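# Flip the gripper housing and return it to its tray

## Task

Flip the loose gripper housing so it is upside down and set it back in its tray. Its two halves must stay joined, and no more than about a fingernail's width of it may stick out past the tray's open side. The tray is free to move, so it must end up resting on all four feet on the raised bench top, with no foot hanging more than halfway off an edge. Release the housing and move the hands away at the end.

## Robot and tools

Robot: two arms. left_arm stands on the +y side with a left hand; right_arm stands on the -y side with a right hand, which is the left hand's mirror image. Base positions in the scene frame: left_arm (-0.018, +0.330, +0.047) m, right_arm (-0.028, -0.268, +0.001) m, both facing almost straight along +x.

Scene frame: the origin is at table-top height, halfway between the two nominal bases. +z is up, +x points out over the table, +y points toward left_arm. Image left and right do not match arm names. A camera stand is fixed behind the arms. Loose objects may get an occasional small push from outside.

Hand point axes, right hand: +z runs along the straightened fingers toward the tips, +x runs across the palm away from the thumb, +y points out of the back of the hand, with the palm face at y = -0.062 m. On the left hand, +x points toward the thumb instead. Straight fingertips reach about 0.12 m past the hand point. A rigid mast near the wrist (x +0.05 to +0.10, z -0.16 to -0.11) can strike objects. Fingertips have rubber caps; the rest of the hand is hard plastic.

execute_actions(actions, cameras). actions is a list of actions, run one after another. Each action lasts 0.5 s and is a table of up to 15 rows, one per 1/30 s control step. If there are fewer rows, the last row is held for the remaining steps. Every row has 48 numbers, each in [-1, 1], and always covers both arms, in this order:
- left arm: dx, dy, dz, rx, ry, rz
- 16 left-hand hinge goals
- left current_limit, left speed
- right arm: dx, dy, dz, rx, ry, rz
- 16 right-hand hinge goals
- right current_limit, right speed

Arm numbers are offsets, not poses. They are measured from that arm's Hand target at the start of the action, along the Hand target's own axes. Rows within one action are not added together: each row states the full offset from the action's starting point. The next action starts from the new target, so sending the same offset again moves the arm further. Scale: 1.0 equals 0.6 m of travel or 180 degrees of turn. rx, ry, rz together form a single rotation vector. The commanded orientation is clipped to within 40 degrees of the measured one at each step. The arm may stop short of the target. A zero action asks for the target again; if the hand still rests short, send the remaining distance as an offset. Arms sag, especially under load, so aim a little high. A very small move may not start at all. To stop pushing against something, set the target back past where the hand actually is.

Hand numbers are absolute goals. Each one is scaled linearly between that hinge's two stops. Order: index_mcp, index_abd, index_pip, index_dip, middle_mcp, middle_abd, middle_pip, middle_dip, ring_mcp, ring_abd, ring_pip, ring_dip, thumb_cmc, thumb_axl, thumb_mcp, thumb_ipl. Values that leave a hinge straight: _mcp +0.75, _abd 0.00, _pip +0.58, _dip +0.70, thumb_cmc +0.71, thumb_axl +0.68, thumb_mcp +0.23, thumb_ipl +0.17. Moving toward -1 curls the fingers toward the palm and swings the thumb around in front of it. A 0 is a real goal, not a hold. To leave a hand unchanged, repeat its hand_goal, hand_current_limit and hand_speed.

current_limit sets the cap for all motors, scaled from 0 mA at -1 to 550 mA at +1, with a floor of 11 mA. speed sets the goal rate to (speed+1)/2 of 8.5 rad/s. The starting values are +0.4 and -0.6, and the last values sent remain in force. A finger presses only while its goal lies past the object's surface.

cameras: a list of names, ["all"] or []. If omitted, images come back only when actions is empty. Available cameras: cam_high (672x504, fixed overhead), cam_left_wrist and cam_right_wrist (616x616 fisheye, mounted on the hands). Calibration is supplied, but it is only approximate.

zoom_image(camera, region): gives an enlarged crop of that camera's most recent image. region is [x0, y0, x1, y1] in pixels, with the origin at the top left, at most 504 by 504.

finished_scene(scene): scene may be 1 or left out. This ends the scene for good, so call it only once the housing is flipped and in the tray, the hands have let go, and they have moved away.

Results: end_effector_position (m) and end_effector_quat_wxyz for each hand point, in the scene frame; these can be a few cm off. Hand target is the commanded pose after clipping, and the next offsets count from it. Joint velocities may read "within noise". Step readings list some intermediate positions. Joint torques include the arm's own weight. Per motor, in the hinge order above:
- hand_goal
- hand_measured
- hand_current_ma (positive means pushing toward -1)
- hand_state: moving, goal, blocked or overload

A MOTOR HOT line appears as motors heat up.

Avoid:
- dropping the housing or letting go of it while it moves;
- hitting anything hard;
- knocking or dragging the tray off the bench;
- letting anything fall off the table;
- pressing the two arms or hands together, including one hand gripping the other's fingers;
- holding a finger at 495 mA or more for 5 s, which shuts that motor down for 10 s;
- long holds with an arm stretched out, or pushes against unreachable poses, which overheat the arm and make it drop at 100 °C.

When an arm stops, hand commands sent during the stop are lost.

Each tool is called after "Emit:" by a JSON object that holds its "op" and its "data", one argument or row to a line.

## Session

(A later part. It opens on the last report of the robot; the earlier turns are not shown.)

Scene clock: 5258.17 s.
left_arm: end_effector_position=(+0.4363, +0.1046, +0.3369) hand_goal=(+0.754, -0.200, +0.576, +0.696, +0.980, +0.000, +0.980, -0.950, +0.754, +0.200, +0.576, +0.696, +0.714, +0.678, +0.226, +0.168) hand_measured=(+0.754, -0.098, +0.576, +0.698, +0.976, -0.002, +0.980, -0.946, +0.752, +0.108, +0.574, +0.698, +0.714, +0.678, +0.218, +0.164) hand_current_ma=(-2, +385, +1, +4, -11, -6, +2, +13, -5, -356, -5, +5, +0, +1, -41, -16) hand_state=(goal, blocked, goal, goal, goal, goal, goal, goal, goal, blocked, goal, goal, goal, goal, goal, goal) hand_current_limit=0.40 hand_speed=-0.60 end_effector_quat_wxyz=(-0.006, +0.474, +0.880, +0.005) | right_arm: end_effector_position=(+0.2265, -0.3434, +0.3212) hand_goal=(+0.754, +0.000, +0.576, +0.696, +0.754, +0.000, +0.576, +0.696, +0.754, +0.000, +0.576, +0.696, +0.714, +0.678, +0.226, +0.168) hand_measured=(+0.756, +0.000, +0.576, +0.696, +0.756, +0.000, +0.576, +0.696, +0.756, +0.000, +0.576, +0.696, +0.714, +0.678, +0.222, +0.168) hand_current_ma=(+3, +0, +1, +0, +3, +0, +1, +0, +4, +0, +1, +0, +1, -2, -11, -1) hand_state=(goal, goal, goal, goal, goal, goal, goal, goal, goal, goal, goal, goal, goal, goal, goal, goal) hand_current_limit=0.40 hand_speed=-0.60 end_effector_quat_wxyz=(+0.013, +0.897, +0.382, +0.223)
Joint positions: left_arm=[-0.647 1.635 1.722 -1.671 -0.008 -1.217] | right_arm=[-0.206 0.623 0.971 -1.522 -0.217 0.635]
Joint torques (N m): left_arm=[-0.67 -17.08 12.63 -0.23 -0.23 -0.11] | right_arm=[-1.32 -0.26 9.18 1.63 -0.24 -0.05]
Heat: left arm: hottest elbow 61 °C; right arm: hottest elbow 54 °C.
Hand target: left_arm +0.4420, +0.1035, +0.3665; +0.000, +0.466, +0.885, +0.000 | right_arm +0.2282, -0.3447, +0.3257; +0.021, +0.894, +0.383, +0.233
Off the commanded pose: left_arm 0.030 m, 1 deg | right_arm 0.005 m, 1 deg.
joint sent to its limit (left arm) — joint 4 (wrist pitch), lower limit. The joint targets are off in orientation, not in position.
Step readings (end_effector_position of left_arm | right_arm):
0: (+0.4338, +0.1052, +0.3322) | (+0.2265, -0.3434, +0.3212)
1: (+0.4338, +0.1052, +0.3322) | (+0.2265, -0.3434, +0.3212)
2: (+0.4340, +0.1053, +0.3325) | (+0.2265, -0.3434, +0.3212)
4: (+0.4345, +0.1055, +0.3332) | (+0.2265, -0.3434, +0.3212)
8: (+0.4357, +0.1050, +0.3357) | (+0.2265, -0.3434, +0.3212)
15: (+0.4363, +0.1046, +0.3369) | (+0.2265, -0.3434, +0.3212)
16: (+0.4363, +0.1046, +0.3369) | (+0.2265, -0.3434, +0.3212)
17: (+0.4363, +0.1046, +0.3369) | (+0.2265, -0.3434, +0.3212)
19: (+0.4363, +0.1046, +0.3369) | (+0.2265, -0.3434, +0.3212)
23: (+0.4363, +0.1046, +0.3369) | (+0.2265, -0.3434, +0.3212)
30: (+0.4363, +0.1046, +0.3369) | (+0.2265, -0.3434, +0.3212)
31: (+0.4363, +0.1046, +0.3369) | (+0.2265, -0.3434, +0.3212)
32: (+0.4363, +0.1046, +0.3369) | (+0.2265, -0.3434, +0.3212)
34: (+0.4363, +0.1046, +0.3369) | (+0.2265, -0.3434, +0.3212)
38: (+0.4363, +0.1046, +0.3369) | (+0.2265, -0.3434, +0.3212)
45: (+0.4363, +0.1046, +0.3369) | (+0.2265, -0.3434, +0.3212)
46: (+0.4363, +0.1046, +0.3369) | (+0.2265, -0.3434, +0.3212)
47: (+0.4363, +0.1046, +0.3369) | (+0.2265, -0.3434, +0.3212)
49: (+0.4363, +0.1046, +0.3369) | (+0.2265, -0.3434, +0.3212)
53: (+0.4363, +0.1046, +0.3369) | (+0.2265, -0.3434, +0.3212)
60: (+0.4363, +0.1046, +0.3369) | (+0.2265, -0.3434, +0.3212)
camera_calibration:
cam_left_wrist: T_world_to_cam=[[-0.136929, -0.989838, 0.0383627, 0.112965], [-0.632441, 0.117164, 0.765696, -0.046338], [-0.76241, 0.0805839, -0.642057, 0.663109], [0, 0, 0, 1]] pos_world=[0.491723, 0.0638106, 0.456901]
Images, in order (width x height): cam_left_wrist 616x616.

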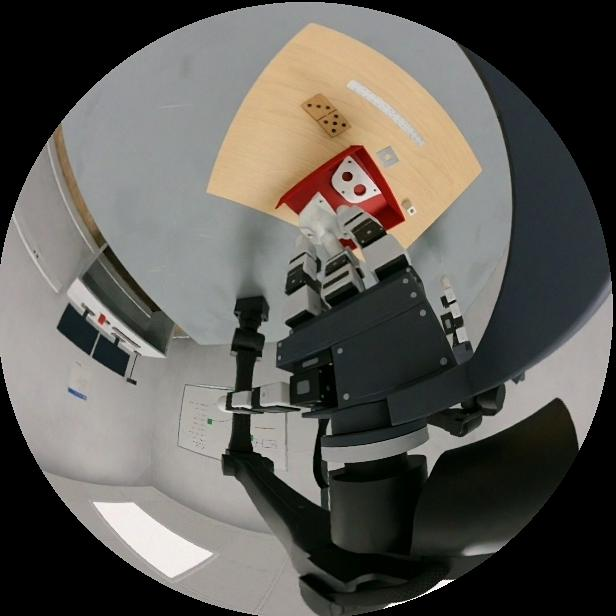

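Emit:
{"op": "execute_actions", "data": {
  "actions": [
    [[0,0,0,0,0,0,0.754,-0.2,0.576,0.696,0.98,0,-0.95,-0.95,0.754,0.2,0.576,0.696,0.714,0.678,0.226,0.168,0.4,-0.6,0,0,0,0,0,0,0.754,0,0.576,0.696,0.754,0,0.576,0.696,0.754,0,0.576,0.696,0.714,0.678,0.226,0.168,0.4,-0.6]],
    [[0,0,0,0,0,0,0.754,-0.2,0.576,0.696,0.98,0,-0.95,-0.95,0.754,0.2,0.576,0.696,0.714,0.678,0.226,0.168,0.4,-0.6,0,0,0,0,0,0,0.754,0,0.576,0.696,0.754,0,0.576,0.696,0.754,0,0.576,0.696,0.714,0.678,0.226,0.168,0.4,-0.6]],
    [[0,0,0,0,0,0,0.754,-0.2,0.576,0.696,0.6,0,-0.95,-0.95,0.754,0.2,0.576,0.696,0.714,0.678,0.226,0.168,0.4,-0.6,0,0,0,0,0,0,0.754,0,0.576,0.696,0.754,0,0.576,0.696,0.754,0,0.576,0.696,0.714,0.678,0.226,0.168,0.4,-0.6]],
    [[0,0,0,0,0,0,0.754,-0.2,0.576,0.696,0.6,0,-0.95,-0.95,0.754,0.2,0.576,0.696,0.714,0.678,0.226,0.168,0.4,-0.6,0,0,0,0,0,0,0.754,0,0.576,0.696,0.754,0,0.576,0.696,0.754,0,0.576,0.696,0.714,0.678,0.226,0.168,0.4,-0.6]]
  ],
  "cameras": ["cam_left_wrist"]
}}

Emit:
{"op": "zoom_image", "data": {
  "camera": "cam_left_wrist",
  "region": [220, 120, 420, 320]
}}

Scene clock: 5266.97 s.
left_arm: end_effector_position=(+0.4363, +0.1047, +0.3369) hand_goal=(+0.754, -0.200, +0.576, +0.696, +0.600, +0.000, -0.950, -0.950, +0.754, +0.200, +0.576, +0.696, +0.714, +0.678, +0.226, +0.168) hand_measured=(+0.754, -0.098, +0.576, +0.698, +0.606, -0.002, -0.754, -0.942, +0.752, +0.108, +0.574, +0.698, +0.714, +0.678, +0.218, +0.164) hand_current_ma=(-2, +385, +1, +4, +23, -6, +385, +27, -5, -356, -5, +5, +0, +1, -41, -16) hand_state=(goal, blocked, goal, goal, goal, goal, blocked, goal, goal, blocked, goal, goal, goal, goal, goal, goal) hand_current_limit=0.40 hand_speed=-0.60 end_effector_quat_wxyz=(-0.006, +0.474, +0.880, +0.005) | right_arm: end_effector_position=(+0.2265, -0.3434, +0.3212) hand_goal=(+0.754, +0.000, +0.576, +0.696, +0.754, +0.000, +0.576, +0.696, +0.754, +0.000, +0.576, +0.696, +0.714, +0.678, +0.226, +0.168) hand_measured=(+0.756, +0.000, +0.576, +0.696, +0.756, +0.000, +0.576, +0.696, +0.756, +0.000, +0.576, +0.696, +0.714, +0.678, +0.222, +0.168) hand_current_ma=(+3, +0, +1, +0, +3, +0, +1, +0, +4, +0, +1, +0, +1, -2, -11, -1) hand_state=(goal, goal, goal, goal, goal, goal, goal, goal, goal, goal, goal, goal, goal, goal, goal, goal) hand_current_limit=0.40 hand_speed=-0.60 end_effector_quat_wxyz=(+0.013, +0.897, +0.382, +0.223)
Joint positions: left_arm=[-0.647 1.635 1.722 -1.671 -0.008 -1.217] | right_arm=[-0.206 0.623 0.971 -1.522 -0.217 0.635]
Joint torques (N m): left_arm=[-0.73 -16.79 12.51 -0.16 -0.23 -0.14] | right_arm=[-1.32 -0.5 9.14 1.66 -0.26 -0.06]
Heat: left arm: hottest elbow 61 °C; right arm: hottest elbow 54 °C.
Hand target: left_arm +0.4419, +0.1035, +0.3665; +0.000, +0.466, +0.885, +0.000 | right_arm +0.2282, -0.3447, +0.3257; +0.021, +0.894, +0.383, +0.233
Off the commanded pose: left_arm 0.030 m, 1 deg | right_arm 0.005 m, 1 deg.
joint sent to its limit (left arm) — joint 4 (wrist pitch), lower limit. The joint targets are off in orientation, not in position.
Step readings (end_effector_position of left_arm | right_arm):
0: (+0.4363, +0.1046, +0.3369) | (+0.2265, -0.3434, +0.3212)
1: (+0.4363, +0.1046, +0.3369) | (+0.2265, -0.3434, +0.3212)
2: (+0.4363, +0.1046, +0.3369) | (+0.2265, -0.3434, +0.3212)
4: (+0.4363, +0.1046, +0.3369) | (+0.2265, -0.3434, +0.3212)
8: (+0.4363, +0.1046, +0.3369) | (+0.2265, -0.3434, +0.3212)
15: (+0.4363, +0.1046, +0.3369) | (+0.2265, -0.3434, +0.3212)
16: (+0.4363, +0.1046, +0.3369) | (+0.2265, -0.3434, +0.3212)
17: (+0.4363, +0.1046, +0.3369) | (+0.2265, -0.3434, +0.3212)
19: (+0.4363, +0.1046, +0.3369) | (+0.2265, -0.3434, +0.3212)
23: (+0.4363, +0.1046, +0.3369) | (+0.2265, -0.3434, +0.3212)
30: (+0.4363, +0.1046, +0.3369) | (+0.2265, -0.3434, +0.3212)
31: (+0.4363, +0.1046, +0.3369) | (+0.2265, -0.3434, +0.3212)
32: (+0.4363, +0.1046, +0.3369) | (+0.2265, -0.3434, +0.3212)
34: (+0.4363, +0.1046, +0.3369) | (+0.2265, -0.3434, +0.3212)
38: (+0.4363, +0.1047, +0.3369) | (+0.2265, -0.3434, +0.3212)
45: (+0.4363, +0.1047, +0.3369) | (+0.2265, -0.3434, +0.3212)
46: (+0.4363, +0.1047, +0.3369) | (+0.2265, -0.3434, +0.3212)
47: (+0.4363, +0.1047, +0.3369) | (+0.2265, -0.3434, +0.3212)
49: (+0.4363, +0.1047, +0.3369) | (+0.2265, -0.3434, +0.3212)
53: (+0.4363, +0.1047, +0.3369) | (+0.2265, -0.3434, +0.3212)
60: (+0.4363, +0.1047, +0.3369) | (+0.2265, -0.3434, +0.3212)
camera_calibration:
cam_left_wrist: T_world_to_cam=[[-0.136959, -0.989845, 0.0380581, 0.11312], [-0.632558, 0.116961, 0.765631, -0.0462375], [-0.762307, 0.0807865, -0.642153, 0.66309], [0, 0, 0, 1]] pos_world=[0.491723, 0.0638109, 0.456901]
Images, in order (width x height): cam_left_wrist 616x616.

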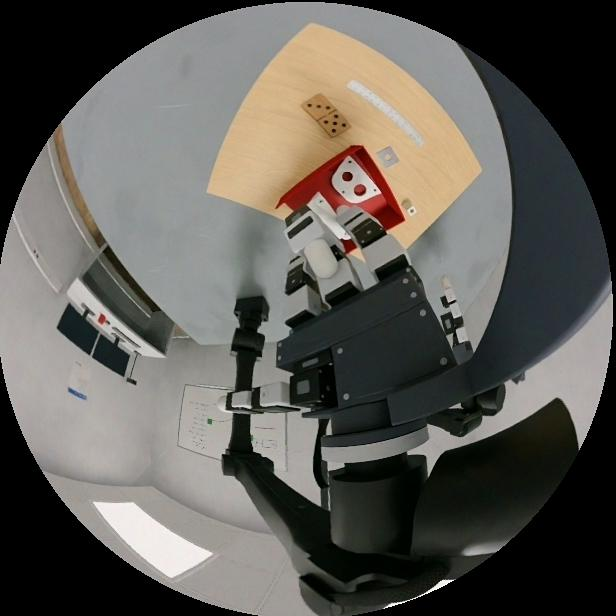

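Scaled by 2.520 from the camera's 616x616 image, which has a finer 880x880 frame.

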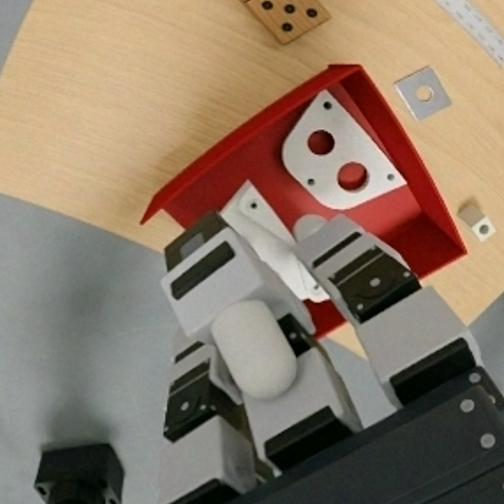

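Emit:
{"op": "execute_actions", "data": {
  "actions": [
    [[0,0,0.06,0,0,0,0.754,-0.2,0.576,0.696,0.6,0,-0.72,-0.93,0.754,0.2,0.576,0.696,0.714,0.678,0.226,0.168,0.4,-0.8,0,0,0,0,0,0,0.754,0,0.576,0.696,0.754,0,0.576,0.696,0.754,0,0.576,0.696,0.714,0.678,0.226,0.168,0.4,-0.6]],
    [[0,0,0.05,0,0,0,0.754,-0.2,0.576,0.696,0.6,0,-0.72,-0.93,0.754,0.2,0.576,0.696,0.714,0.678,0.226,0.168,0.4,-0.8,0,0,0,0,0,0,0.754,0,0.576,0.696,0.754,0,0.576,0.696,0.754,0,0.576,0.696,0.714,0.678,0.226,0.168,0.4,-0.6]]
  ],
  "cameras": ["cam_left_wrist","cam_high"]
}}

Emit:
{"op": "zoom_image", "data": {
  "camera": "cam_left_wrist",
  "region": [220, 120, 420, 320]
}}

Emit:
{"op": "zoom_image", "data": {
  "camera": "cam_high",
  "region": [270, 190, 390, 320]
}}

Scene clock: 5274.73 s.
left_arm: end_effector_position=(+0.4381, +0.1023, +0.3009) hand_goal=(+0.754, -0.200, +0.576, +0.696, +0.600, +0.000, -0.720, -0.930, +0.754, +0.200, +0.576, +0.696, +0.714, +0.678, +0.226, +0.168) hand_measured=(+0.754, -0.098, +0.576, +0.698, +0.606, -0.002, -0.720, -0.930, +0.752, +0.108, +0.574, +0.698, +0.714, +0.678, +0.218, +0.164) hand_current_ma=(-2, +385, +1, +4, +22, -6, -2, +0, -5, -356, -5, +5, +0, +1, -41, -16) hand_state=(goal, blocked, goal, goal, goal, goal, goal, goal, goal, blocked, goal, goal, goal, goal, goal, goal) hand_current_limit=0.40 hand_speed=-0.80 end_effector_quat_wxyz=(-0.005, +0.474, +0.880, +0.002) | right_arm: end_effector_position=(+0.2265, -0.3434, +0.3212) hand_goal=(+0.754, +0.000, +0.576, +0.696, +0.754, +0.000, +0.576, +0.696, +0.754, +0.000, +0.576, +0.696, +0.714, +0.678, +0.226, +0.168) hand_measured=(+0.756, +0.000, +0.576, +0.696, +0.756, +0.000, +0.576, +0.696, +0.756, +0.000, +0.576, +0.696, +0.714, +0.678, +0.222, +0.168) hand_current_ma=(+3, +0, +1, +0, +3, +0, +1, +0, +4, +0, +1, +0, +1, -2, -11, -1) hand_state=(goal, goal, goal, goal, goal, goal, goal, goal, goal, goal, goal, goal, goal, goal, goal, goal) hand_current_limit=0.40 hand_speed=-0.60 end_effector_quat_wxyz=(+0.013, +0.897, +0.382, +0.223)
Joint positions: left_arm=[-0.647 1.637 1.631 -1.575 -0.003 -1.217] | right_arm=[-0.206 0.623 0.971 -1.522 -0.217 0.635]
Joint torques (N m): left_arm=[-0.73 -15.62 8.99 0.49 -0.03 -0.11] | right_arm=[-0.97 -0.21 9.11 1.63 -0.23 -0.06]
Heat: left arm: hottest elbow 61 °C; right arm: hottest elbow 54 °C.
Hand target: left_arm +0.4420, +0.1036, +0.3006; +0.000, +0.466, +0.885, +0.001 | right_arm +0.2282, -0.3447, +0.3257; +0.021, +0.894, +0.383, +0.233
Off the commanded pose: left_arm 0.004 m, 1 deg | right_arm 0.005 m, 1 deg.
Step readings (end_effector_position of left_arm | right_arm):
0: (+0.4363, +0.1047, +0.3369) | (+0.2265, -0.3434, +0.3212)
1: (+0.4363, +0.1047, +0.3369) | (+0.2265, -0.3434, +0.3212)
2: (+0.4363, +0.1047, +0.3369) | (+0.2265, -0.3434, +0.3212)
4: (+0.4366, +0.1043, +0.3369) | (+0.2265, -0.3434, +0.3212)
8: (+0.4383, +0.1024, +0.3366) | (+0.2265, -0.3434, +0.3212)
15: (+0.4385, +0.1022, +0.3355) | (+0.2265, -0.3434, +0.3212)
16: (+0.4384, +0.1023, +0.3347) | (+0.2265, -0.3434, +0.3212)
17: (+0.4389, +0.1019, +0.3321) | (+0.2265, -0.3434, +0.3212)
19: (+0.4397, +0.1012, +0.3249) | (+0.2265, -0.3434, +0.3212)
23: (+0.4370, +0.1032, +0.3054) | (+0.2265, -0.3434, +0.3212)
30: (+0.4379, +0.1025, +0.3009) | (+0.2265, -0.3434, +0.3212)
camera_calibration:
cam_left_wrist: T_world_to_cam=[[-0.136934, -0.989618, 0.043654, 0.110765], [-0.631957, 0.121211, 0.765466, -0.0180093], [-0.76281, 0.0772311, -0.641994, 0.642147], [0, 0, 0, 1]] pos_world=[0.493622, 0.0622043, 0.421205]
Images, in order (width x height): cam_high 672x504, cam_left_wrist 616x616.

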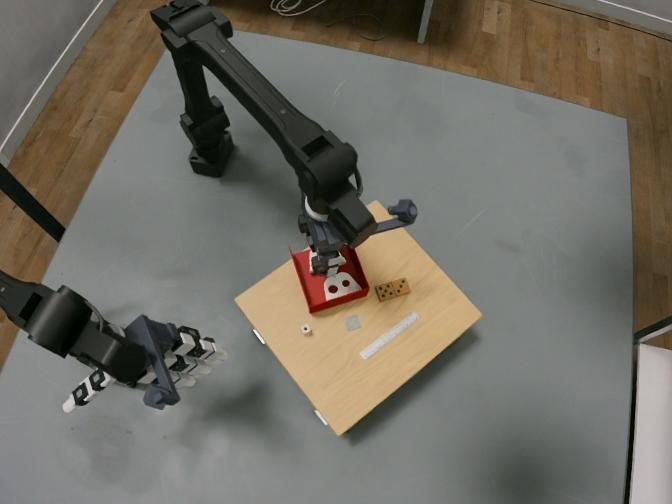

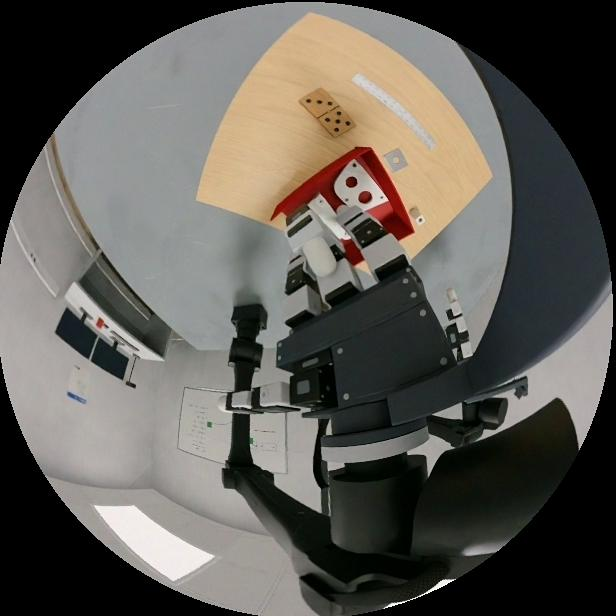

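Scaled by 2.520 from the camera's 616x616 image, which has a finer 880x880 frame.

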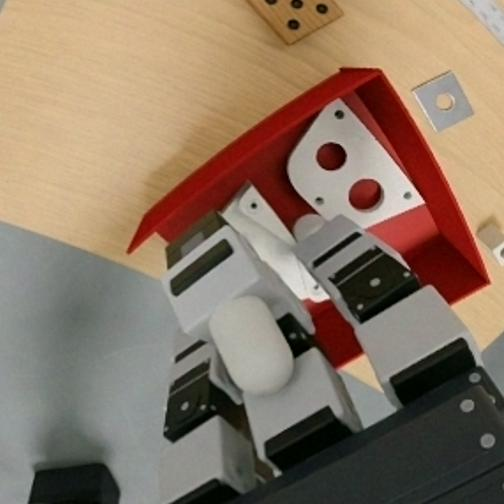

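Scaled by 3.877 from the camera's 672x504 image, which has a finer 960x720 frame.

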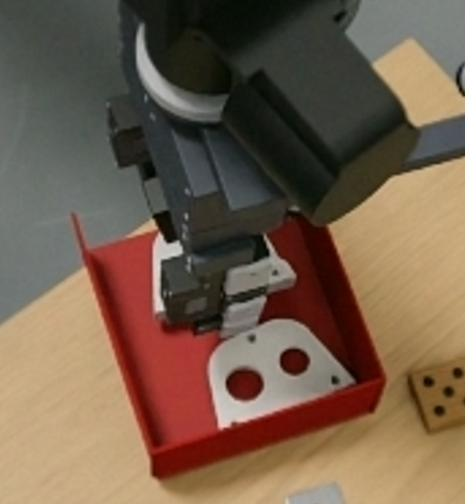

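Emit:
{"op": "execute_actions", "data": {
  "actions": [
    [[0,0,0.014,0,0,0,0.754,-0.2,0.576,0.696,0.6,0,-0.72,-0.93,0.754,0.2,0.576,0.696,0.714,0.678,0.226,0.168,0.4,-0.8,0,0,0,0,0,0,0.754,0,0.576,0.696,0.754,0,0.576,0.696,0.754,0,0.576,0.696,0.714,0.678,0.226,0.168,0.4,-0.6]]
  ],
  "cameras": ["cam_high"]
}}

Emit:
{"op": "zoom_image", "data": {
  "camera": "cam_high",
  "region": [270, 190, 390, 320]
}}

Scene clock: 5281.03 s.
left_arm: end_effector_position=(+0.4388, +0.1018, +0.2943) hand_goal=(+0.754, -0.200, +0.576, +0.696, +0.600, +0.000, -0.720, -0.930, +0.754, +0.200, +0.576, +0.696, +0.714, +0.678, +0.226, +0.168) hand_measured=(+0.754, -0.098, +0.576, +0.698, +0.606, -0.002, -0.720, -0.930, +0.752, +0.108, +0.574, +0.698, +0.714, +0.678, +0.218, +0.164) hand_current_ma=(-2, +385, +1, +4, +22, -6, -2, +0, -5, -356, -5, +5, +0, +1, -41, -16) hand_state=(goal, blocked, goal, goal, goal, goal, goal, goal, goal, blocked, goal, goal, goal, goal, goal, goal) hand_current_limit=0.40 hand_speed=-0.80 end_effector_quat_wxyz=(-0.003, +0.474, +0.880, +0.002) | right_arm: end_effector_position=(+0.2265, -0.3434, +0.3212) hand_goal=(+0.754, +0.000, +0.576, +0.696, +0.754, +0.000, +0.576, +0.696, +0.754, +0.000, +0.576, +0.696, +0.714, +0.678, +0.226, +0.168) hand_measured=(+0.756, +0.000, +0.576, +0.696, +0.756, +0.000, +0.576, +0.696, +0.756, +0.000, +0.576, +0.696, +0.714, +0.678, +0.222, +0.168) hand_current_ma=(+3, +0, +1, +0, +3, +0, +1, +0, +4, +0, +1, +0, +1, -2, -11, -1) hand_state=(goal, goal, goal, goal, goal, goal, goal, goal, goal, goal, goal, goal, goal, goal, goal, goal) hand_current_limit=0.40 hand_speed=-0.60 end_effector_quat_wxyz=(+0.013, +0.897, +0.382, +0.223)
Joint positions: left_arm=[-0.647 1.637 1.614 -1.554 -0.003 -1.217] | right_arm=[-0.206 0.623 0.971 -1.522 -0.217 0.635]
Joint torques (N m): left_arm=[-0.62 -13.74 8.68 0.43 -0.04 -0.11] | right_arm=[-1.61 -0.21 9.28 1.63 -0.23 -0.06]
Heat: left arm: hottest elbow 59 °C; right arm: hottest elbow 54 °C.
Hand target: left_arm +0.4420, +0.1036, +0.2922; +0.000, +0.466, +0.885, +0.001 | right_arm +0.2282, -0.3447, +0.3257; +0.021, +0.894, +0.383, +0.233
Off the commanded pose: left_arm 0.004 m, 1 deg | right_arm 0.005 m, 1 deg.
Step readings (end_effector_position of left_arm | right_arm):
0: (+0.4381, +0.1023, +0.3009) | (+0.2265, -0.3434, +0.3212)
1: (+0.4381, +0.1023, +0.3009) | (+0.2265, -0.3434, +0.3212)
2: (+0.4384, +0.1021, +0.3007) | (+0.2265, -0.3434, +0.3212)
4: (+0.4392, +0.1015, +0.2995) | (+0.2265, -0.3434, +0.3212)
8: (+0.4389, +0.1018, +0.2956) | (+0.2265, -0.3434, +0.3212)
15: (+0.4388, +0.1018, +0.2943) | (+0.2265, -0.3434, +0.3212)
Images, in order (width x height): cam_high 672x504.

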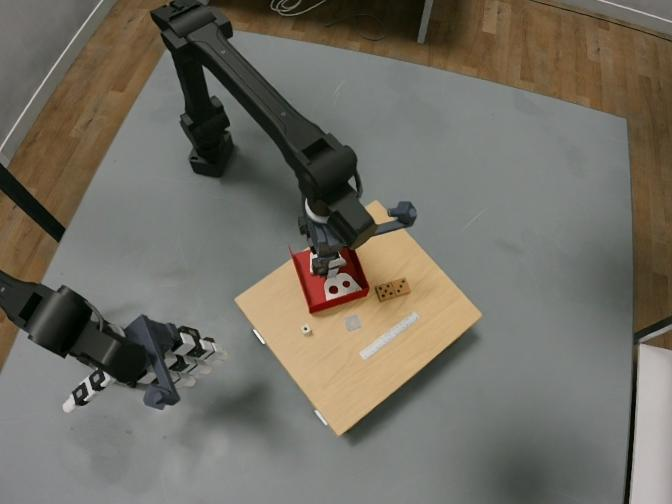

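Scaled by 3.877 from the camera's 672x504 image, which has a finer 960x720 frame.

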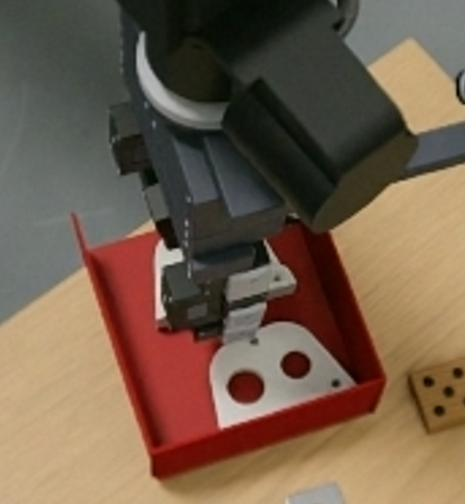

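Emit:
{"op": "execute_actions", "data": {
  "actions": [
    [[0,0,0.007,0,0,0,0.754,-0.2,0.576,0.696,0.6,0,-0.72,-0.93,0.754,0.2,0.576,0.696,0.714,0.678,0.226,0.168,0.4,-0.8,0,0,0,0,0,0,0.754,0,0.576,0.696,0.754,0,0.576,0.696,0.754,0,0.576,0.696,0.714,0.678,0.226,0.168,0.4,-0.6]]
  ]
}}

Scene clock: 5289.37 s.
left_arm: end_effector_position=(+0.4391, +0.1016, +0.2912) hand_goal=(+0.754, -0.200, +0.576, +0.696, +0.600, +0.000, -0.720, -0.930, +0.754, +0.200, +0.576, +0.696, +0.714, +0.678, +0.226, +0.168) hand_measured=(+0.754, -0.098, +0.576, +0.698, +0.606, -0.002, -0.720, -0.930, +0.752, +0.108, +0.574, +0.698, +0.714, +0.678, +0.218, +0.164) hand_current_ma=(-2, +385, +1, +4, +22, -6, -2, +0, -5, -356, -5, +5, +0, +1, -41, -16) hand_state=(goal, blocked, goal, goal, goal, goal, goal, goal, goal, blocked, goal, goal, goal, goal, goal, goal) hand_current_limit=0.40 hand_speed=-0.80 end_effector_quat_wxyz=(-0.002, +0.474, +0.880, +0.002) | right_arm: end_effector_position=(+0.2265, -0.3434, +0.3212) hand_goal=(+0.754, +0.000, +0.576, +0.696, +0.754, +0.000, +0.576, +0.696, +0.754, +0.000, +0.576, +0.696, +0.714, +0.678, +0.226, +0.168) hand_measured=(+0.756, +0.000, +0.576, +0.696, +0.756, +0.000, +0.576, +0.696, +0.756, +0.000, +0.576, +0.696, +0.714, +0.678, +0.222, +0.168) hand_current_ma=(+3, +0, +1, +0, +3, +0, +1, +0, +4, +0, +1, +0, +1, -2, -11, -1) hand_state=(goal, goal, goal, goal, goal, goal, goal, goal, goal, goal, goal, goal, goal, goal, goal, goal) hand_current_limit=0.40 hand_speed=-0.60 end_effector_quat_wxyz=(+0.013, +0.897, +0.382, +0.223)
Joint positions: left_arm=[-0.647 1.637 1.606 -1.544 -0.003 -1.217] | right_arm=[-0.206 0.623 0.971 -1.522 -0.217 0.635]
Joint torques (N m): left_arm=[-0.56 -13.51 8.5 0.47 -0.08 -0.1] | right_arm=[-1.32 0.15 9.14 1.52 -0.26 -0.07]
Heat: left arm: hottest elbow 58 °C; right arm: hottest elbow 54 °C.
Hand target: left_arm +0.4420, +0.1036, +0.2880; +0.000, +0.466, +0.885, +0.000 | right_arm +0.2282, -0.3447, +0.3257; +0.021, +0.894, +0.383, +0.233
Off the commanded pose: left_arm 0.005 m, 1 deg | right_arm 0.005 m, 1 deg.
Step readings (end_effector_position of left_arm | right_arm):
0: (+0.4388, +0.1018, +0.2943) | (+0.2265, -0.3434, +0.3212)
1: (+0.4389, +0.1018, +0.2943) | (+0.2265, -0.3434, +0.3212)
2: (+0.4389, +0.1017, +0.2941) | (+0.2265, -0.3434, +0.3212)
4: (+0.4392, +0.1015, +0.2933) | (+0.2265, -0.3434, +0.3212)
8: (+0.4390, +0.1017, +0.2912) | (+0.2265, -0.3434, +0.3212)
15: (+0.4391, +0.1016, +0.2912) | (+0.2265, -0.3434, +0.3212)

Emit:
{"op": "execute_actions", "data": {
  "actions": [
    [[0,0,0.007,0,0,0,0.754,-0.2,0.576,0.696,0.6,0,-0.72,-0.93,0.754,0.2,0.576,0.696,0.714,0.678,0.226,0.168,0.4,-0.8,0,0,0,0,0,0,0.754,0,0.576,0.696,0.754,0,0.576,0.696,0.754,0,0.576,0.696,0.714,0.678,0.226,0.168,0.4,-0.6]]
  ],
  "cameras": ["cam_left_wrist"]
}}

Emit:
{"op": "zoom_image", "data": {
  "camera": "cam_left_wrist",
  "region": [260, 130, 420, 290]
}}

Scene clock: 5293.80 s.
left_arm: end_effector_position=(+0.4393, +0.1015, +0.2896) hand_goal=(+0.754, -0.200, +0.576, +0.696, +0.600, +0.000, -0.720, -0.930, +0.754, +0.200, +0.576, +0.696, +0.714, +0.678, +0.226, +0.168) hand_measured=(+0.754, -0.098, +0.576, +0.698, +0.606, -0.002, -0.720, -0.930, +0.752, +0.110, +0.574, +0.698, +0.714, +0.678, +0.218, +0.164) hand_current_ma=(-2, +385, +1, +4, +22, -6, -2, +0, -5, -346, -5, +5, +0, +1, -41, -16) hand_state=(goal, blocked, goal, goal, goal, goal, goal, goal, goal, blocked, goal, goal, goal, goal, goal, goal) hand_current_limit=0.40 hand_speed=-0.80 end_effector_quat_wxyz=(-0.001, +0.474, +0.880, +0.002) | right_arm: end_effector_position=(+0.2265, -0.3434, +0.3212) hand_goal=(+0.754, +0.000, +0.576, +0.696, +0.754, +0.000, +0.576, +0.696, +0.754, +0.000, +0.576, +0.696, +0.714, +0.678, +0.226, +0.168) hand_measured=(+0.756, +0.000, +0.576, +0.696, +0.756, +0.000, +0.576, +0.696, +0.756, +0.000, +0.576, +0.696, +0.714, +0.678, +0.222, +0.168) hand_current_ma=(+3, +0, +1, +0, +3, +0, +1, +0, +4, +0, +1, +0, +1, -2, -11, -1) hand_state=(goal, goal, goal, goal, goal, goal, goal, goal, goal, goal, goal, goal, goal, goal, goal, goal) hand_current_limit=0.40 hand_speed=-0.60 end_effector_quat_wxyz=(+0.013, +0.897, +0.382, +0.223)
Joint positions: left_arm=[-0.647 1.637 1.602 -1.539 -0.003 -1.217] | right_arm=[-0.206 0.623 0.971 -1.522 -0.217 0.635]
Joint torques (N m): left_arm=[-0.5 -14.68 7.87 0.83 -0.07 -0.08] | right_arm=[-1.38 -0.26 9.13 1.68 -0.26 -0.08]
Heat: left arm: hottest elbow 58 °C; right arm: hottest elbow 54 °C.
Hand target: left_arm +0.4420, +0.1036, +0.2838; +0.000, +0.466, +0.885, +0.001 | right_arm +0.2282, -0.3447, +0.3257; +0.021, +0.894, +0.383, +0.233
Off the commanded pose: left_arm 0.007 m, 1 deg | right_arm 0.005 m, 1 deg.
Step readings (end_effector_position of left_arm | right_arm):
0: (+0.4391, +0.1016, +0.2912) | (+0.2265, -0.3434, +0.3212)
1: (+0.4391, +0.1016, +0.2912) | (+0.2265, -0.3434, +0.3212)
2: (+0.4392, +0.1016, +0.2909) | (+0.2265, -0.3434, +0.3212)
4: (+0.4391, +0.1016, +0.2902) | (+0.2265, -0.3434, +0.3212)
8: (+0.4392, +0.1015, +0.2896) | (+0.2265, -0.3434, +0.3212)
15: (+0.4393, +0.1015, +0.2896) | (+0.2265, -0.3434, +0.3212)
camera_calibration:
cam_left_wrist: T_world_to_cam=[[-0.137151, -0.989439, 0.0469073, 0.109671], [-0.636217, 0.124287, 0.761433, -0.00573099], [-0.759221, 0.0745884, -0.646544, 0.635827], [0, 0, 0, 1]] pos_world=[0.494129, 0.0617995, 0.41031]
Images, in order (width x height): cam_left_wrist 616x616.

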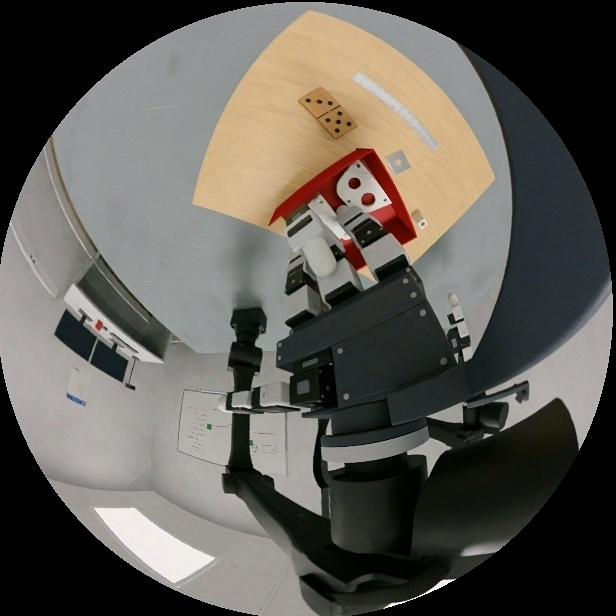

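Scaled by 3.150 from the camera's 616x616 image, which has a finer 880x880 frame.

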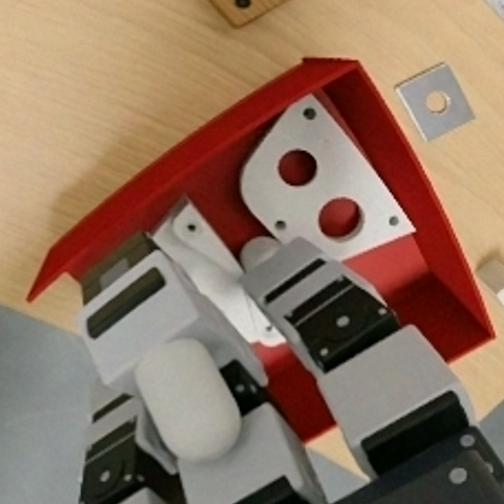

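Emit:
{"op": "execute_actions", "data": {
  "actions": [
    [[0,0,0,0,0,0,0.754,-0.05,0.576,0.696,0.6,0,-0.72,-0.93,0.754,0.12,0.576,0.696,0.714,0.678,0.226,0.168,0.4,-0.9,0,0,0,0,0,0,0.754,0,0.576,0.696,0.754,0,0.576,0.696,0.754,0,0.576,0.696,0.714,0.678,0.226,0.168,0.4,-0.6]],
    [[0,0,0,0,0,0,0.754,0.05,0.576,0.696,0.6,0,-0.72,-0.93,0.754,0.08,0.576,0.696,0.714,0.678,0.226,0.168,0.4,-0.9,0,0,0,0,0,0,0.754,0,0.576,0.696,0.754,0,0.576,0.696,0.754,0,0.576,0.696,0.714,0.678,0.226,0.168,0.4,-0.6]]
  ],
  "cameras": ["cam_left_wrist","cam_high"]
}}

Emit:
{"op": "zoom_image", "data": {
  "camera": "cam_left_wrist",
  "region": [260, 130, 420, 290]
}}

Scene clock: 5301.27 s.
left_arm: end_effector_position=(+0.4402, +0.1007, +0.2893) hand_goal=(+0.754, +0.050, +0.576, +0.696, +0.600, +0.000, -0.720, -0.930, +0.754, +0.080, +0.576, +0.696, +0.714, +0.678, +0.226, +0.168) hand_measured=(+0.754, +0.046, +0.576, +0.698, +0.606, -0.002, -0.720, -0.930, +0.754, +0.118, +0.576, +0.698, +0.714, +0.678, +0.218, +0.164) hand_current_ma=(-2, -11, +1, +4, +22, -6, -2, +0, +2, +139, +0, +5, +0, +1, -41, -16) hand_state=(goal, goal, goal, goal, goal, goal, goal, goal, goal, blocked, goal, goal, goal, goal, goal, goal) hand_current_limit=0.40 hand_speed=-0.90 end_effector_quat_wxyz=(+0.001, +0.474, +0.880, +0.001) | right_arm: end_effector_position=(+0.2265, -0.3434, +0.3212) hand_goal=(+0.754, +0.000, +0.576, +0.696, +0.754, +0.000, +0.576, +0.696, +0.754, +0.000, +0.576, +0.696, +0.714, +0.678, +0.226, +0.168) hand_measured=(+0.756, +0.000, +0.576, +0.696, +0.756, +0.000, +0.576, +0.696, +0.756, +0.000, +0.576, +0.696, +0.714, +0.678, +0.222, +0.168) hand_current_ma=(+3, +0, +1, +0, +3, +0, +1, +0, +4, +0, +1, +0, +1, -2, -11, -1) hand_state=(goal, goal, goal, goal, goal, goal, goal, goal, goal, goal, goal, goal, goal, goal, goal, goal) hand_current_limit=0.40 hand_speed=-0.60 end_effector_quat_wxyz=(+0.013, +0.897, +0.382, +0.223)
Joint positions: left_arm=[-0.647 1.637 1.601 -1.533 -0.003 -1.217] | right_arm=[-0.206 0.623 0.971 -1.522 -0.217 0.635]
Joint torques (N m): left_arm=[0.44 -14.15 8.24 0.66 -0.04 -0.08] | right_arm=[-1.61 -0.09 9.09 1.7 -0.23 -0.07]
Heat: left arm: hottest elbow 58 °C; right arm: hottest elbow 54 °C.
Hand target: left_arm +0.4420, +0.1035, +0.2839; +0.000, +0.466, +0.885, +0.000 | right_arm +0.2282, -0.3447, +0.3257; +0.021, +0.894, +0.383, +0.233
Off the commanded pose: left_arm 0.006 m, 1 deg | right_arm 0.005 m, 1 deg.
Step readings (end_effector_position of left_arm | right_arm):
0: (+0.4393, +0.1015, +0.2896) | (+0.2265, -0.3434, +0.3212)
1: (+0.4393, +0.1015, +0.2896) | (+0.2265, -0.3434, +0.3212)
2: (+0.4393, +0.1015, +0.2896) | (+0.2265, -0.3434, +0.3212)
4: (+0.4393, +0.1015, +0.2896) | (+0.2265, -0.3434, +0.3212)
8: (+0.4395, +0.1013, +0.2896) | (+0.2265, -0.3434, +0.3212)
15: (+0.4401, +0.1007, +0.2893) | (+0.2265, -0.3434, +0.3212)
16: (+0.4402, +0.1007, +0.2893) | (+0.2265, -0.3434, +0.3212)
17: (+0.4402, +0.1007, +0.2893) | (+0.2265, -0.3434, +0.3212)
19: (+0.4402, +0.1007, +0.2893) | (+0.2265, -0.3434, +0.3212)
23: (+0.4402, +0.1007, +0.2893) | (+0.2265, -0.3434, +0.3212)
30: (+0.4402, +0.1007, +0.2893) | (+0.2265, -0.3434, +0.3212)
camera_calibration:
cam_left_wrist: T_world_to_cam=[[-0.137313, -0.989284, 0.0496226, 0.108296], [-0.639077, 0.126757, 0.758626, -0.00294805], [-0.756786, 0.0724566, -0.649634, 0.636437], [0, 0, 0, 1]] pos_world=[0.494633, 0.0613956, 0.410314]
Images, in order (width x height): cam_high 672x504, cam_left_wrist 616x616.

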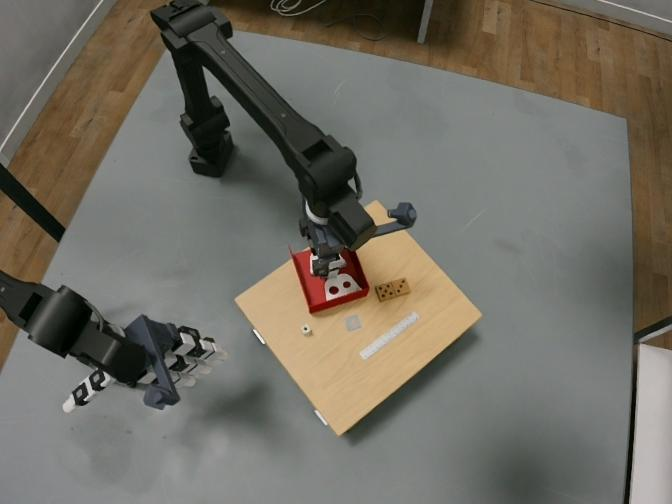

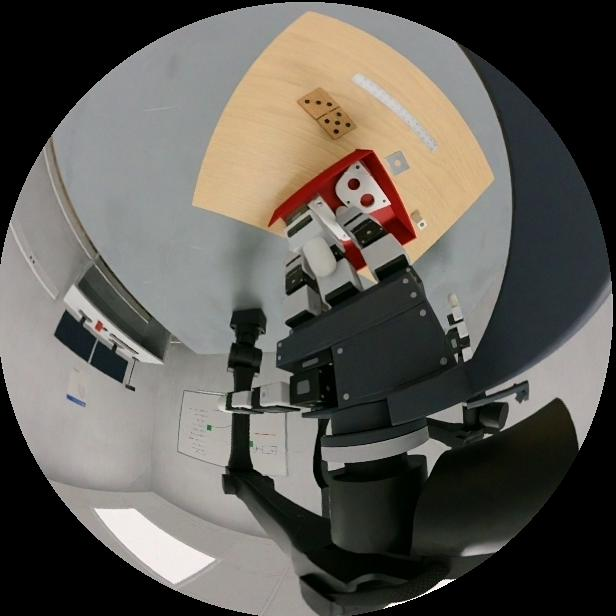

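Scaled by 3.150 from the camera's 616x616 image, which has a finer 880x880 frame.

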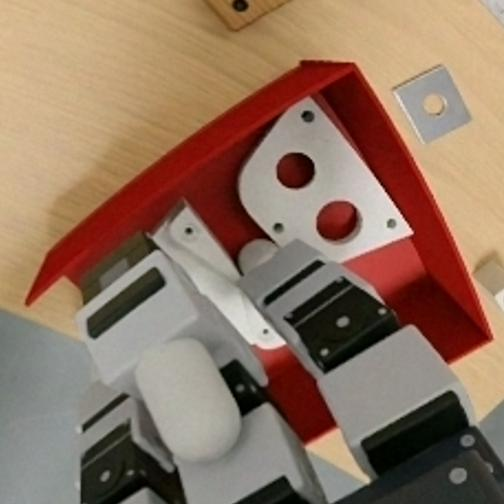

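Emit:
{"op": "execute_actions", "data": {
  "actions": [
    [[0,0,0,0,0,0,0.754,0.05,0.576,0.696,0.6,0,-0.72,-0.93,0.754,0.115,0.576,0.696,0.714,0.678,0.226,0.168,0.4,-0.9,0,0,0,0,0,0,0.754,0,0.576,0.696,0.754,0,0.576,0.696,0.754,0,0.576,0.696,0.714,0.678,0.226,0.168,0.4,-0.6]],
    [[0,0,-0.04,0,0,0,0.754,0.05,0.576,0.696,0.6,0,-0.72,-0.93,0.754,0.115,0.576,0.696,0.714,0.678,0.226,0.168,0.4,-0.9,0,0,0,0,0,0,0.754,0,0.576,0.696,0.754,0,0.576,0.696,0.754,0,0.576,0.696,0.714,0.678,0.226,0.168,0.4,-0.6]],
    [[0,0,-0.05,0,0,0,0.754,0.05,0.576,0.696,0.6,0,-0.72,-0.93,0.754,0.115,0.576,0.696,0.714,0.678,0.226,0.168,0.4,-0.9,0,0,0,0,0,0,0.754,0,0.576,0.696,0.754,0,0.576,0.696,0.754,0,0.576,0.696,0.714,0.678,0.226,0.168,0.4,-0.6]],
    [[0,0,-0.07,0,0,0,0.754,0.05,0.576,0.696,0.6,0,-0.72,-0.93,0.754,0.115,0.576,0.696,0.714,0.678,0.226,0.168,0.4,-0.9,0,0,0,0,0,0,0.754,0,0.576,0.696,0.754,0,0.576,0.696,0.754,0,0.576,0.696,0.714,0.678,0.226,0.168,0.4,-0.6]]
  ],
  "cameras": ["cam_left_wrist","cam_high"]
}}

Emit:
{"op": "zoom_image", "data": {
  "camera": "cam_left_wrist",
  "region": [240, 100, 420, 280]
}}

Emit:
{"op": "zoom_image", "data": {
  "camera": "cam_high",
  "region": [270, 190, 390, 320]
}}

Scene clock: 5313.70 s.
left_arm: end_effector_position=(+0.4368, +0.1056, +0.3572) hand_goal=(+0.754, +0.050, +0.576, +0.696, +0.600, +0.000, -0.720, -0.930, +0.754, +0.116, +0.576, +0.696, +0.714, +0.678, +0.226, +0.168) hand_measured=(+0.754, +0.046, +0.576, +0.698, +0.606, -0.002, -0.720, -0.930, +0.750, +0.112, +0.576, +0.696, +0.714, +0.678, +0.218, +0.164) hand_current_ma=(-2, -9, +1, +4, +22, -6, -2, +0, -13, -13, -3, +2, +0, +1, -41, -16) hand_state=(goal, goal, goal, goal, goal, goal, goal, goal, goal, goal, goal, goal, goal, goal, goal, goal) hand_current_limit=0.40 hand_speed=-0.90 end_effector_quat_wxyz=(+0.017, +0.474, +0.880, +0.005) | right_arm: end_effector_position=(+0.2265, -0.3434, +0.3212) hand_goal=(+0.754, +0.000, +0.576, +0.696, +0.754, +0.000, +0.576, +0.696, +0.754, +0.000, +0.576, +0.696, +0.714, +0.678, +0.226, +0.168) hand_measured=(+0.756, +0.000, +0.576, +0.696, +0.756, +0.000, +0.576, +0.696, +0.756, +0.000, +0.576, +0.696, +0.714, +0.678, +0.222, +0.168) hand_current_ma=(+3, +0, +1, +0, +3, +0, +1, +0, +4, +0, +1, +0, +1, -2, -11, -1) hand_state=(goal, goal, goal, goal, goal, goal, goal, goal, goal, goal, goal, goal, goal, goal, goal, goal) hand_current_limit=0.40 hand_speed=-0.60 end_effector_quat_wxyz=(+0.013, +0.897, +0.382, +0.223)
Joint positions: left_arm=[-0.647 1.61 1.742 -1.671 -0.014 -1.217] | right_arm=[-0.206 0.623 0.971 -1.522 -0.217 0.635]
Joint torques (N m): left_arm=[-1.03 -15.56 12.41 -0.02 -0.27 -0.11] | right_arm=[-0.91 -0.26 9.16 1.63 -0.27 -0.08]
Heat: left arm: hottest elbow 58 °C; right arm: hottest elbow 54 °C.
Hand target: left_arm +0.4420, +0.1035, +0.3798; +0.000, +0.466, +0.885, +0.000 | right_arm +0.2282, -0.3447, +0.3257; +0.021, +0.894, +0.383, +0.233
Off the commanded pose: left_arm 0.023 m, 2 deg | right_arm 0.005 m, 1 deg.
joint sent to its limit (left arm) — joint 4 (wrist pitch), lower limit. The joint targets are off in orientation, not in position.
Step readings (end_effector_position of left_arm | right_arm):
0: (+0.4402, +0.1007, +0.2893) | (+0.2265, -0.3434, +0.3212)
1: (+0.4402, +0.1007, +0.2893) | (+0.2265, -0.3434, +0.3212)
2: (+0.4402, +0.1007, +0.2893) | (+0.2265, -0.3434, +0.3212)
4: (+0.4402, +0.1007, +0.2893) | (+0.2265, -0.3434, +0.3212)
8: (+0.4402, +0.1007, +0.2893) | (+0.2265, -0.3434, +0.3212)
15: (+0.4402, +0.1007, +0.2893) | (+0.2265, -0.3434, +0.3212)
16: (+0.4402, +0.1007, +0.2893) | (+0.2265, -0.3434, +0.3212)
17: (+0.4401, +0.1008, +0.2893) | (+0.2265, -0.3434, +0.3212)
19: (+0.4386, +0.1019, +0.2893) | (+0.2265, -0.3434, +0.3212)
23: (+0.4356, +0.1040, +0.2903) | (+0.2265, -0.3434, +0.3212)
30: (+0.4332, +0.1058, +0.2906) | (+0.2265, -0.3434, +0.3212)
31: (+0.4332, +0.1058, +0.2909) | (+0.2265, -0.3434, +0.3212)
32: (+0.4324, +0.1063, +0.2927) | (+0.2265, -0.3434, +0.3212)
34: (+0.4308, +0.1075, +0.2979) | (+0.2265, -0.3434, +0.3212)
38: (+0.4325, +0.1063, +0.3140) | (+0.2265, -0.3434, +0.3212)
45: (+0.4334, +0.1056, +0.3219) | (+0.2265, -0.3434, +0.3212)
46: (+0.4333, +0.1057, +0.3220) | (+0.2265, -0.3434, +0.3212)
47: (+0.4332, +0.1060, +0.3230) | (+0.2265, -0.3434, +0.3212)
49: (+0.4338, +0.1063, +0.3264) | (+0.2265, -0.3434, +0.3212)
53: (+0.4366, +0.1053, +0.3397) | (+0.2265, -0.3434, +0.3212)
60: (+0.4366, +0.1057, +0.3565) | (+0.2265, -0.3434, +0.3212)
camera_calibration:
cam_left_wrist: T_world_to_cam=[[-0.138811, -0.988822, 0.0544365, 0.108241], [-0.662382, 0.133568, 0.737163, -0.0401994], [-0.736194, 0.0662689, -0.673519, 0.677773], [0, 0, 0, 1]] pos_world=[0.48737, 0.0674848, 0.480234]
Images, in order (width x height): cam_high 672x504, cam_left_wrist 616x616.

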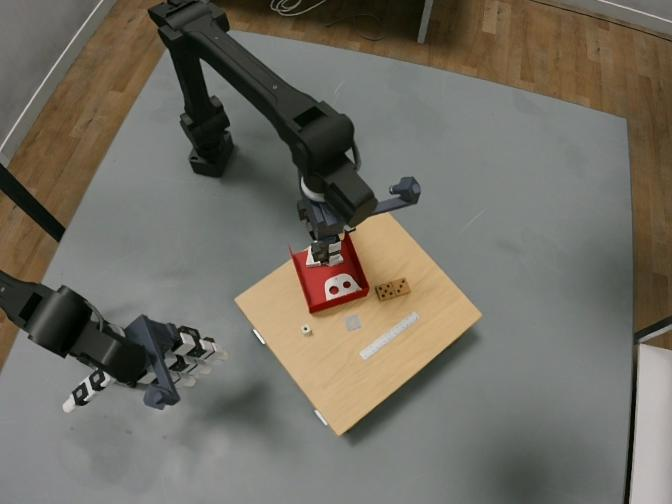

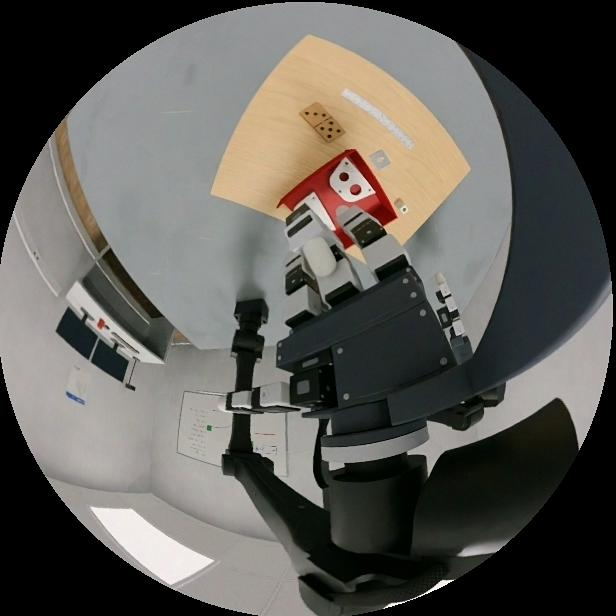

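Scaled by 2.800 from the camera's 616x616 image, which has a finer 880x880 frame.

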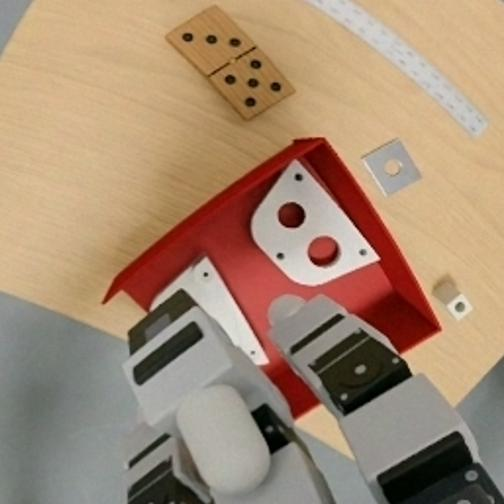

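Scaled by 3.877 from the camera's 672x504 image, which has a finer 960x720 frame.

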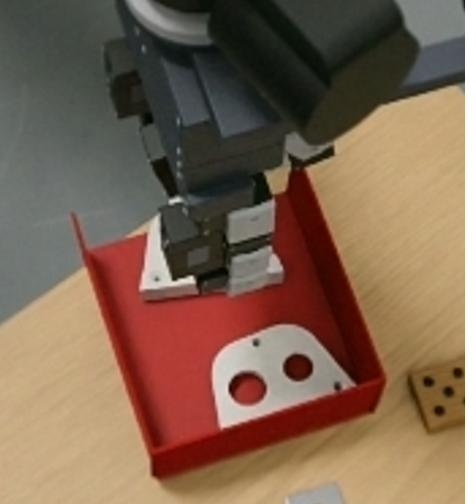

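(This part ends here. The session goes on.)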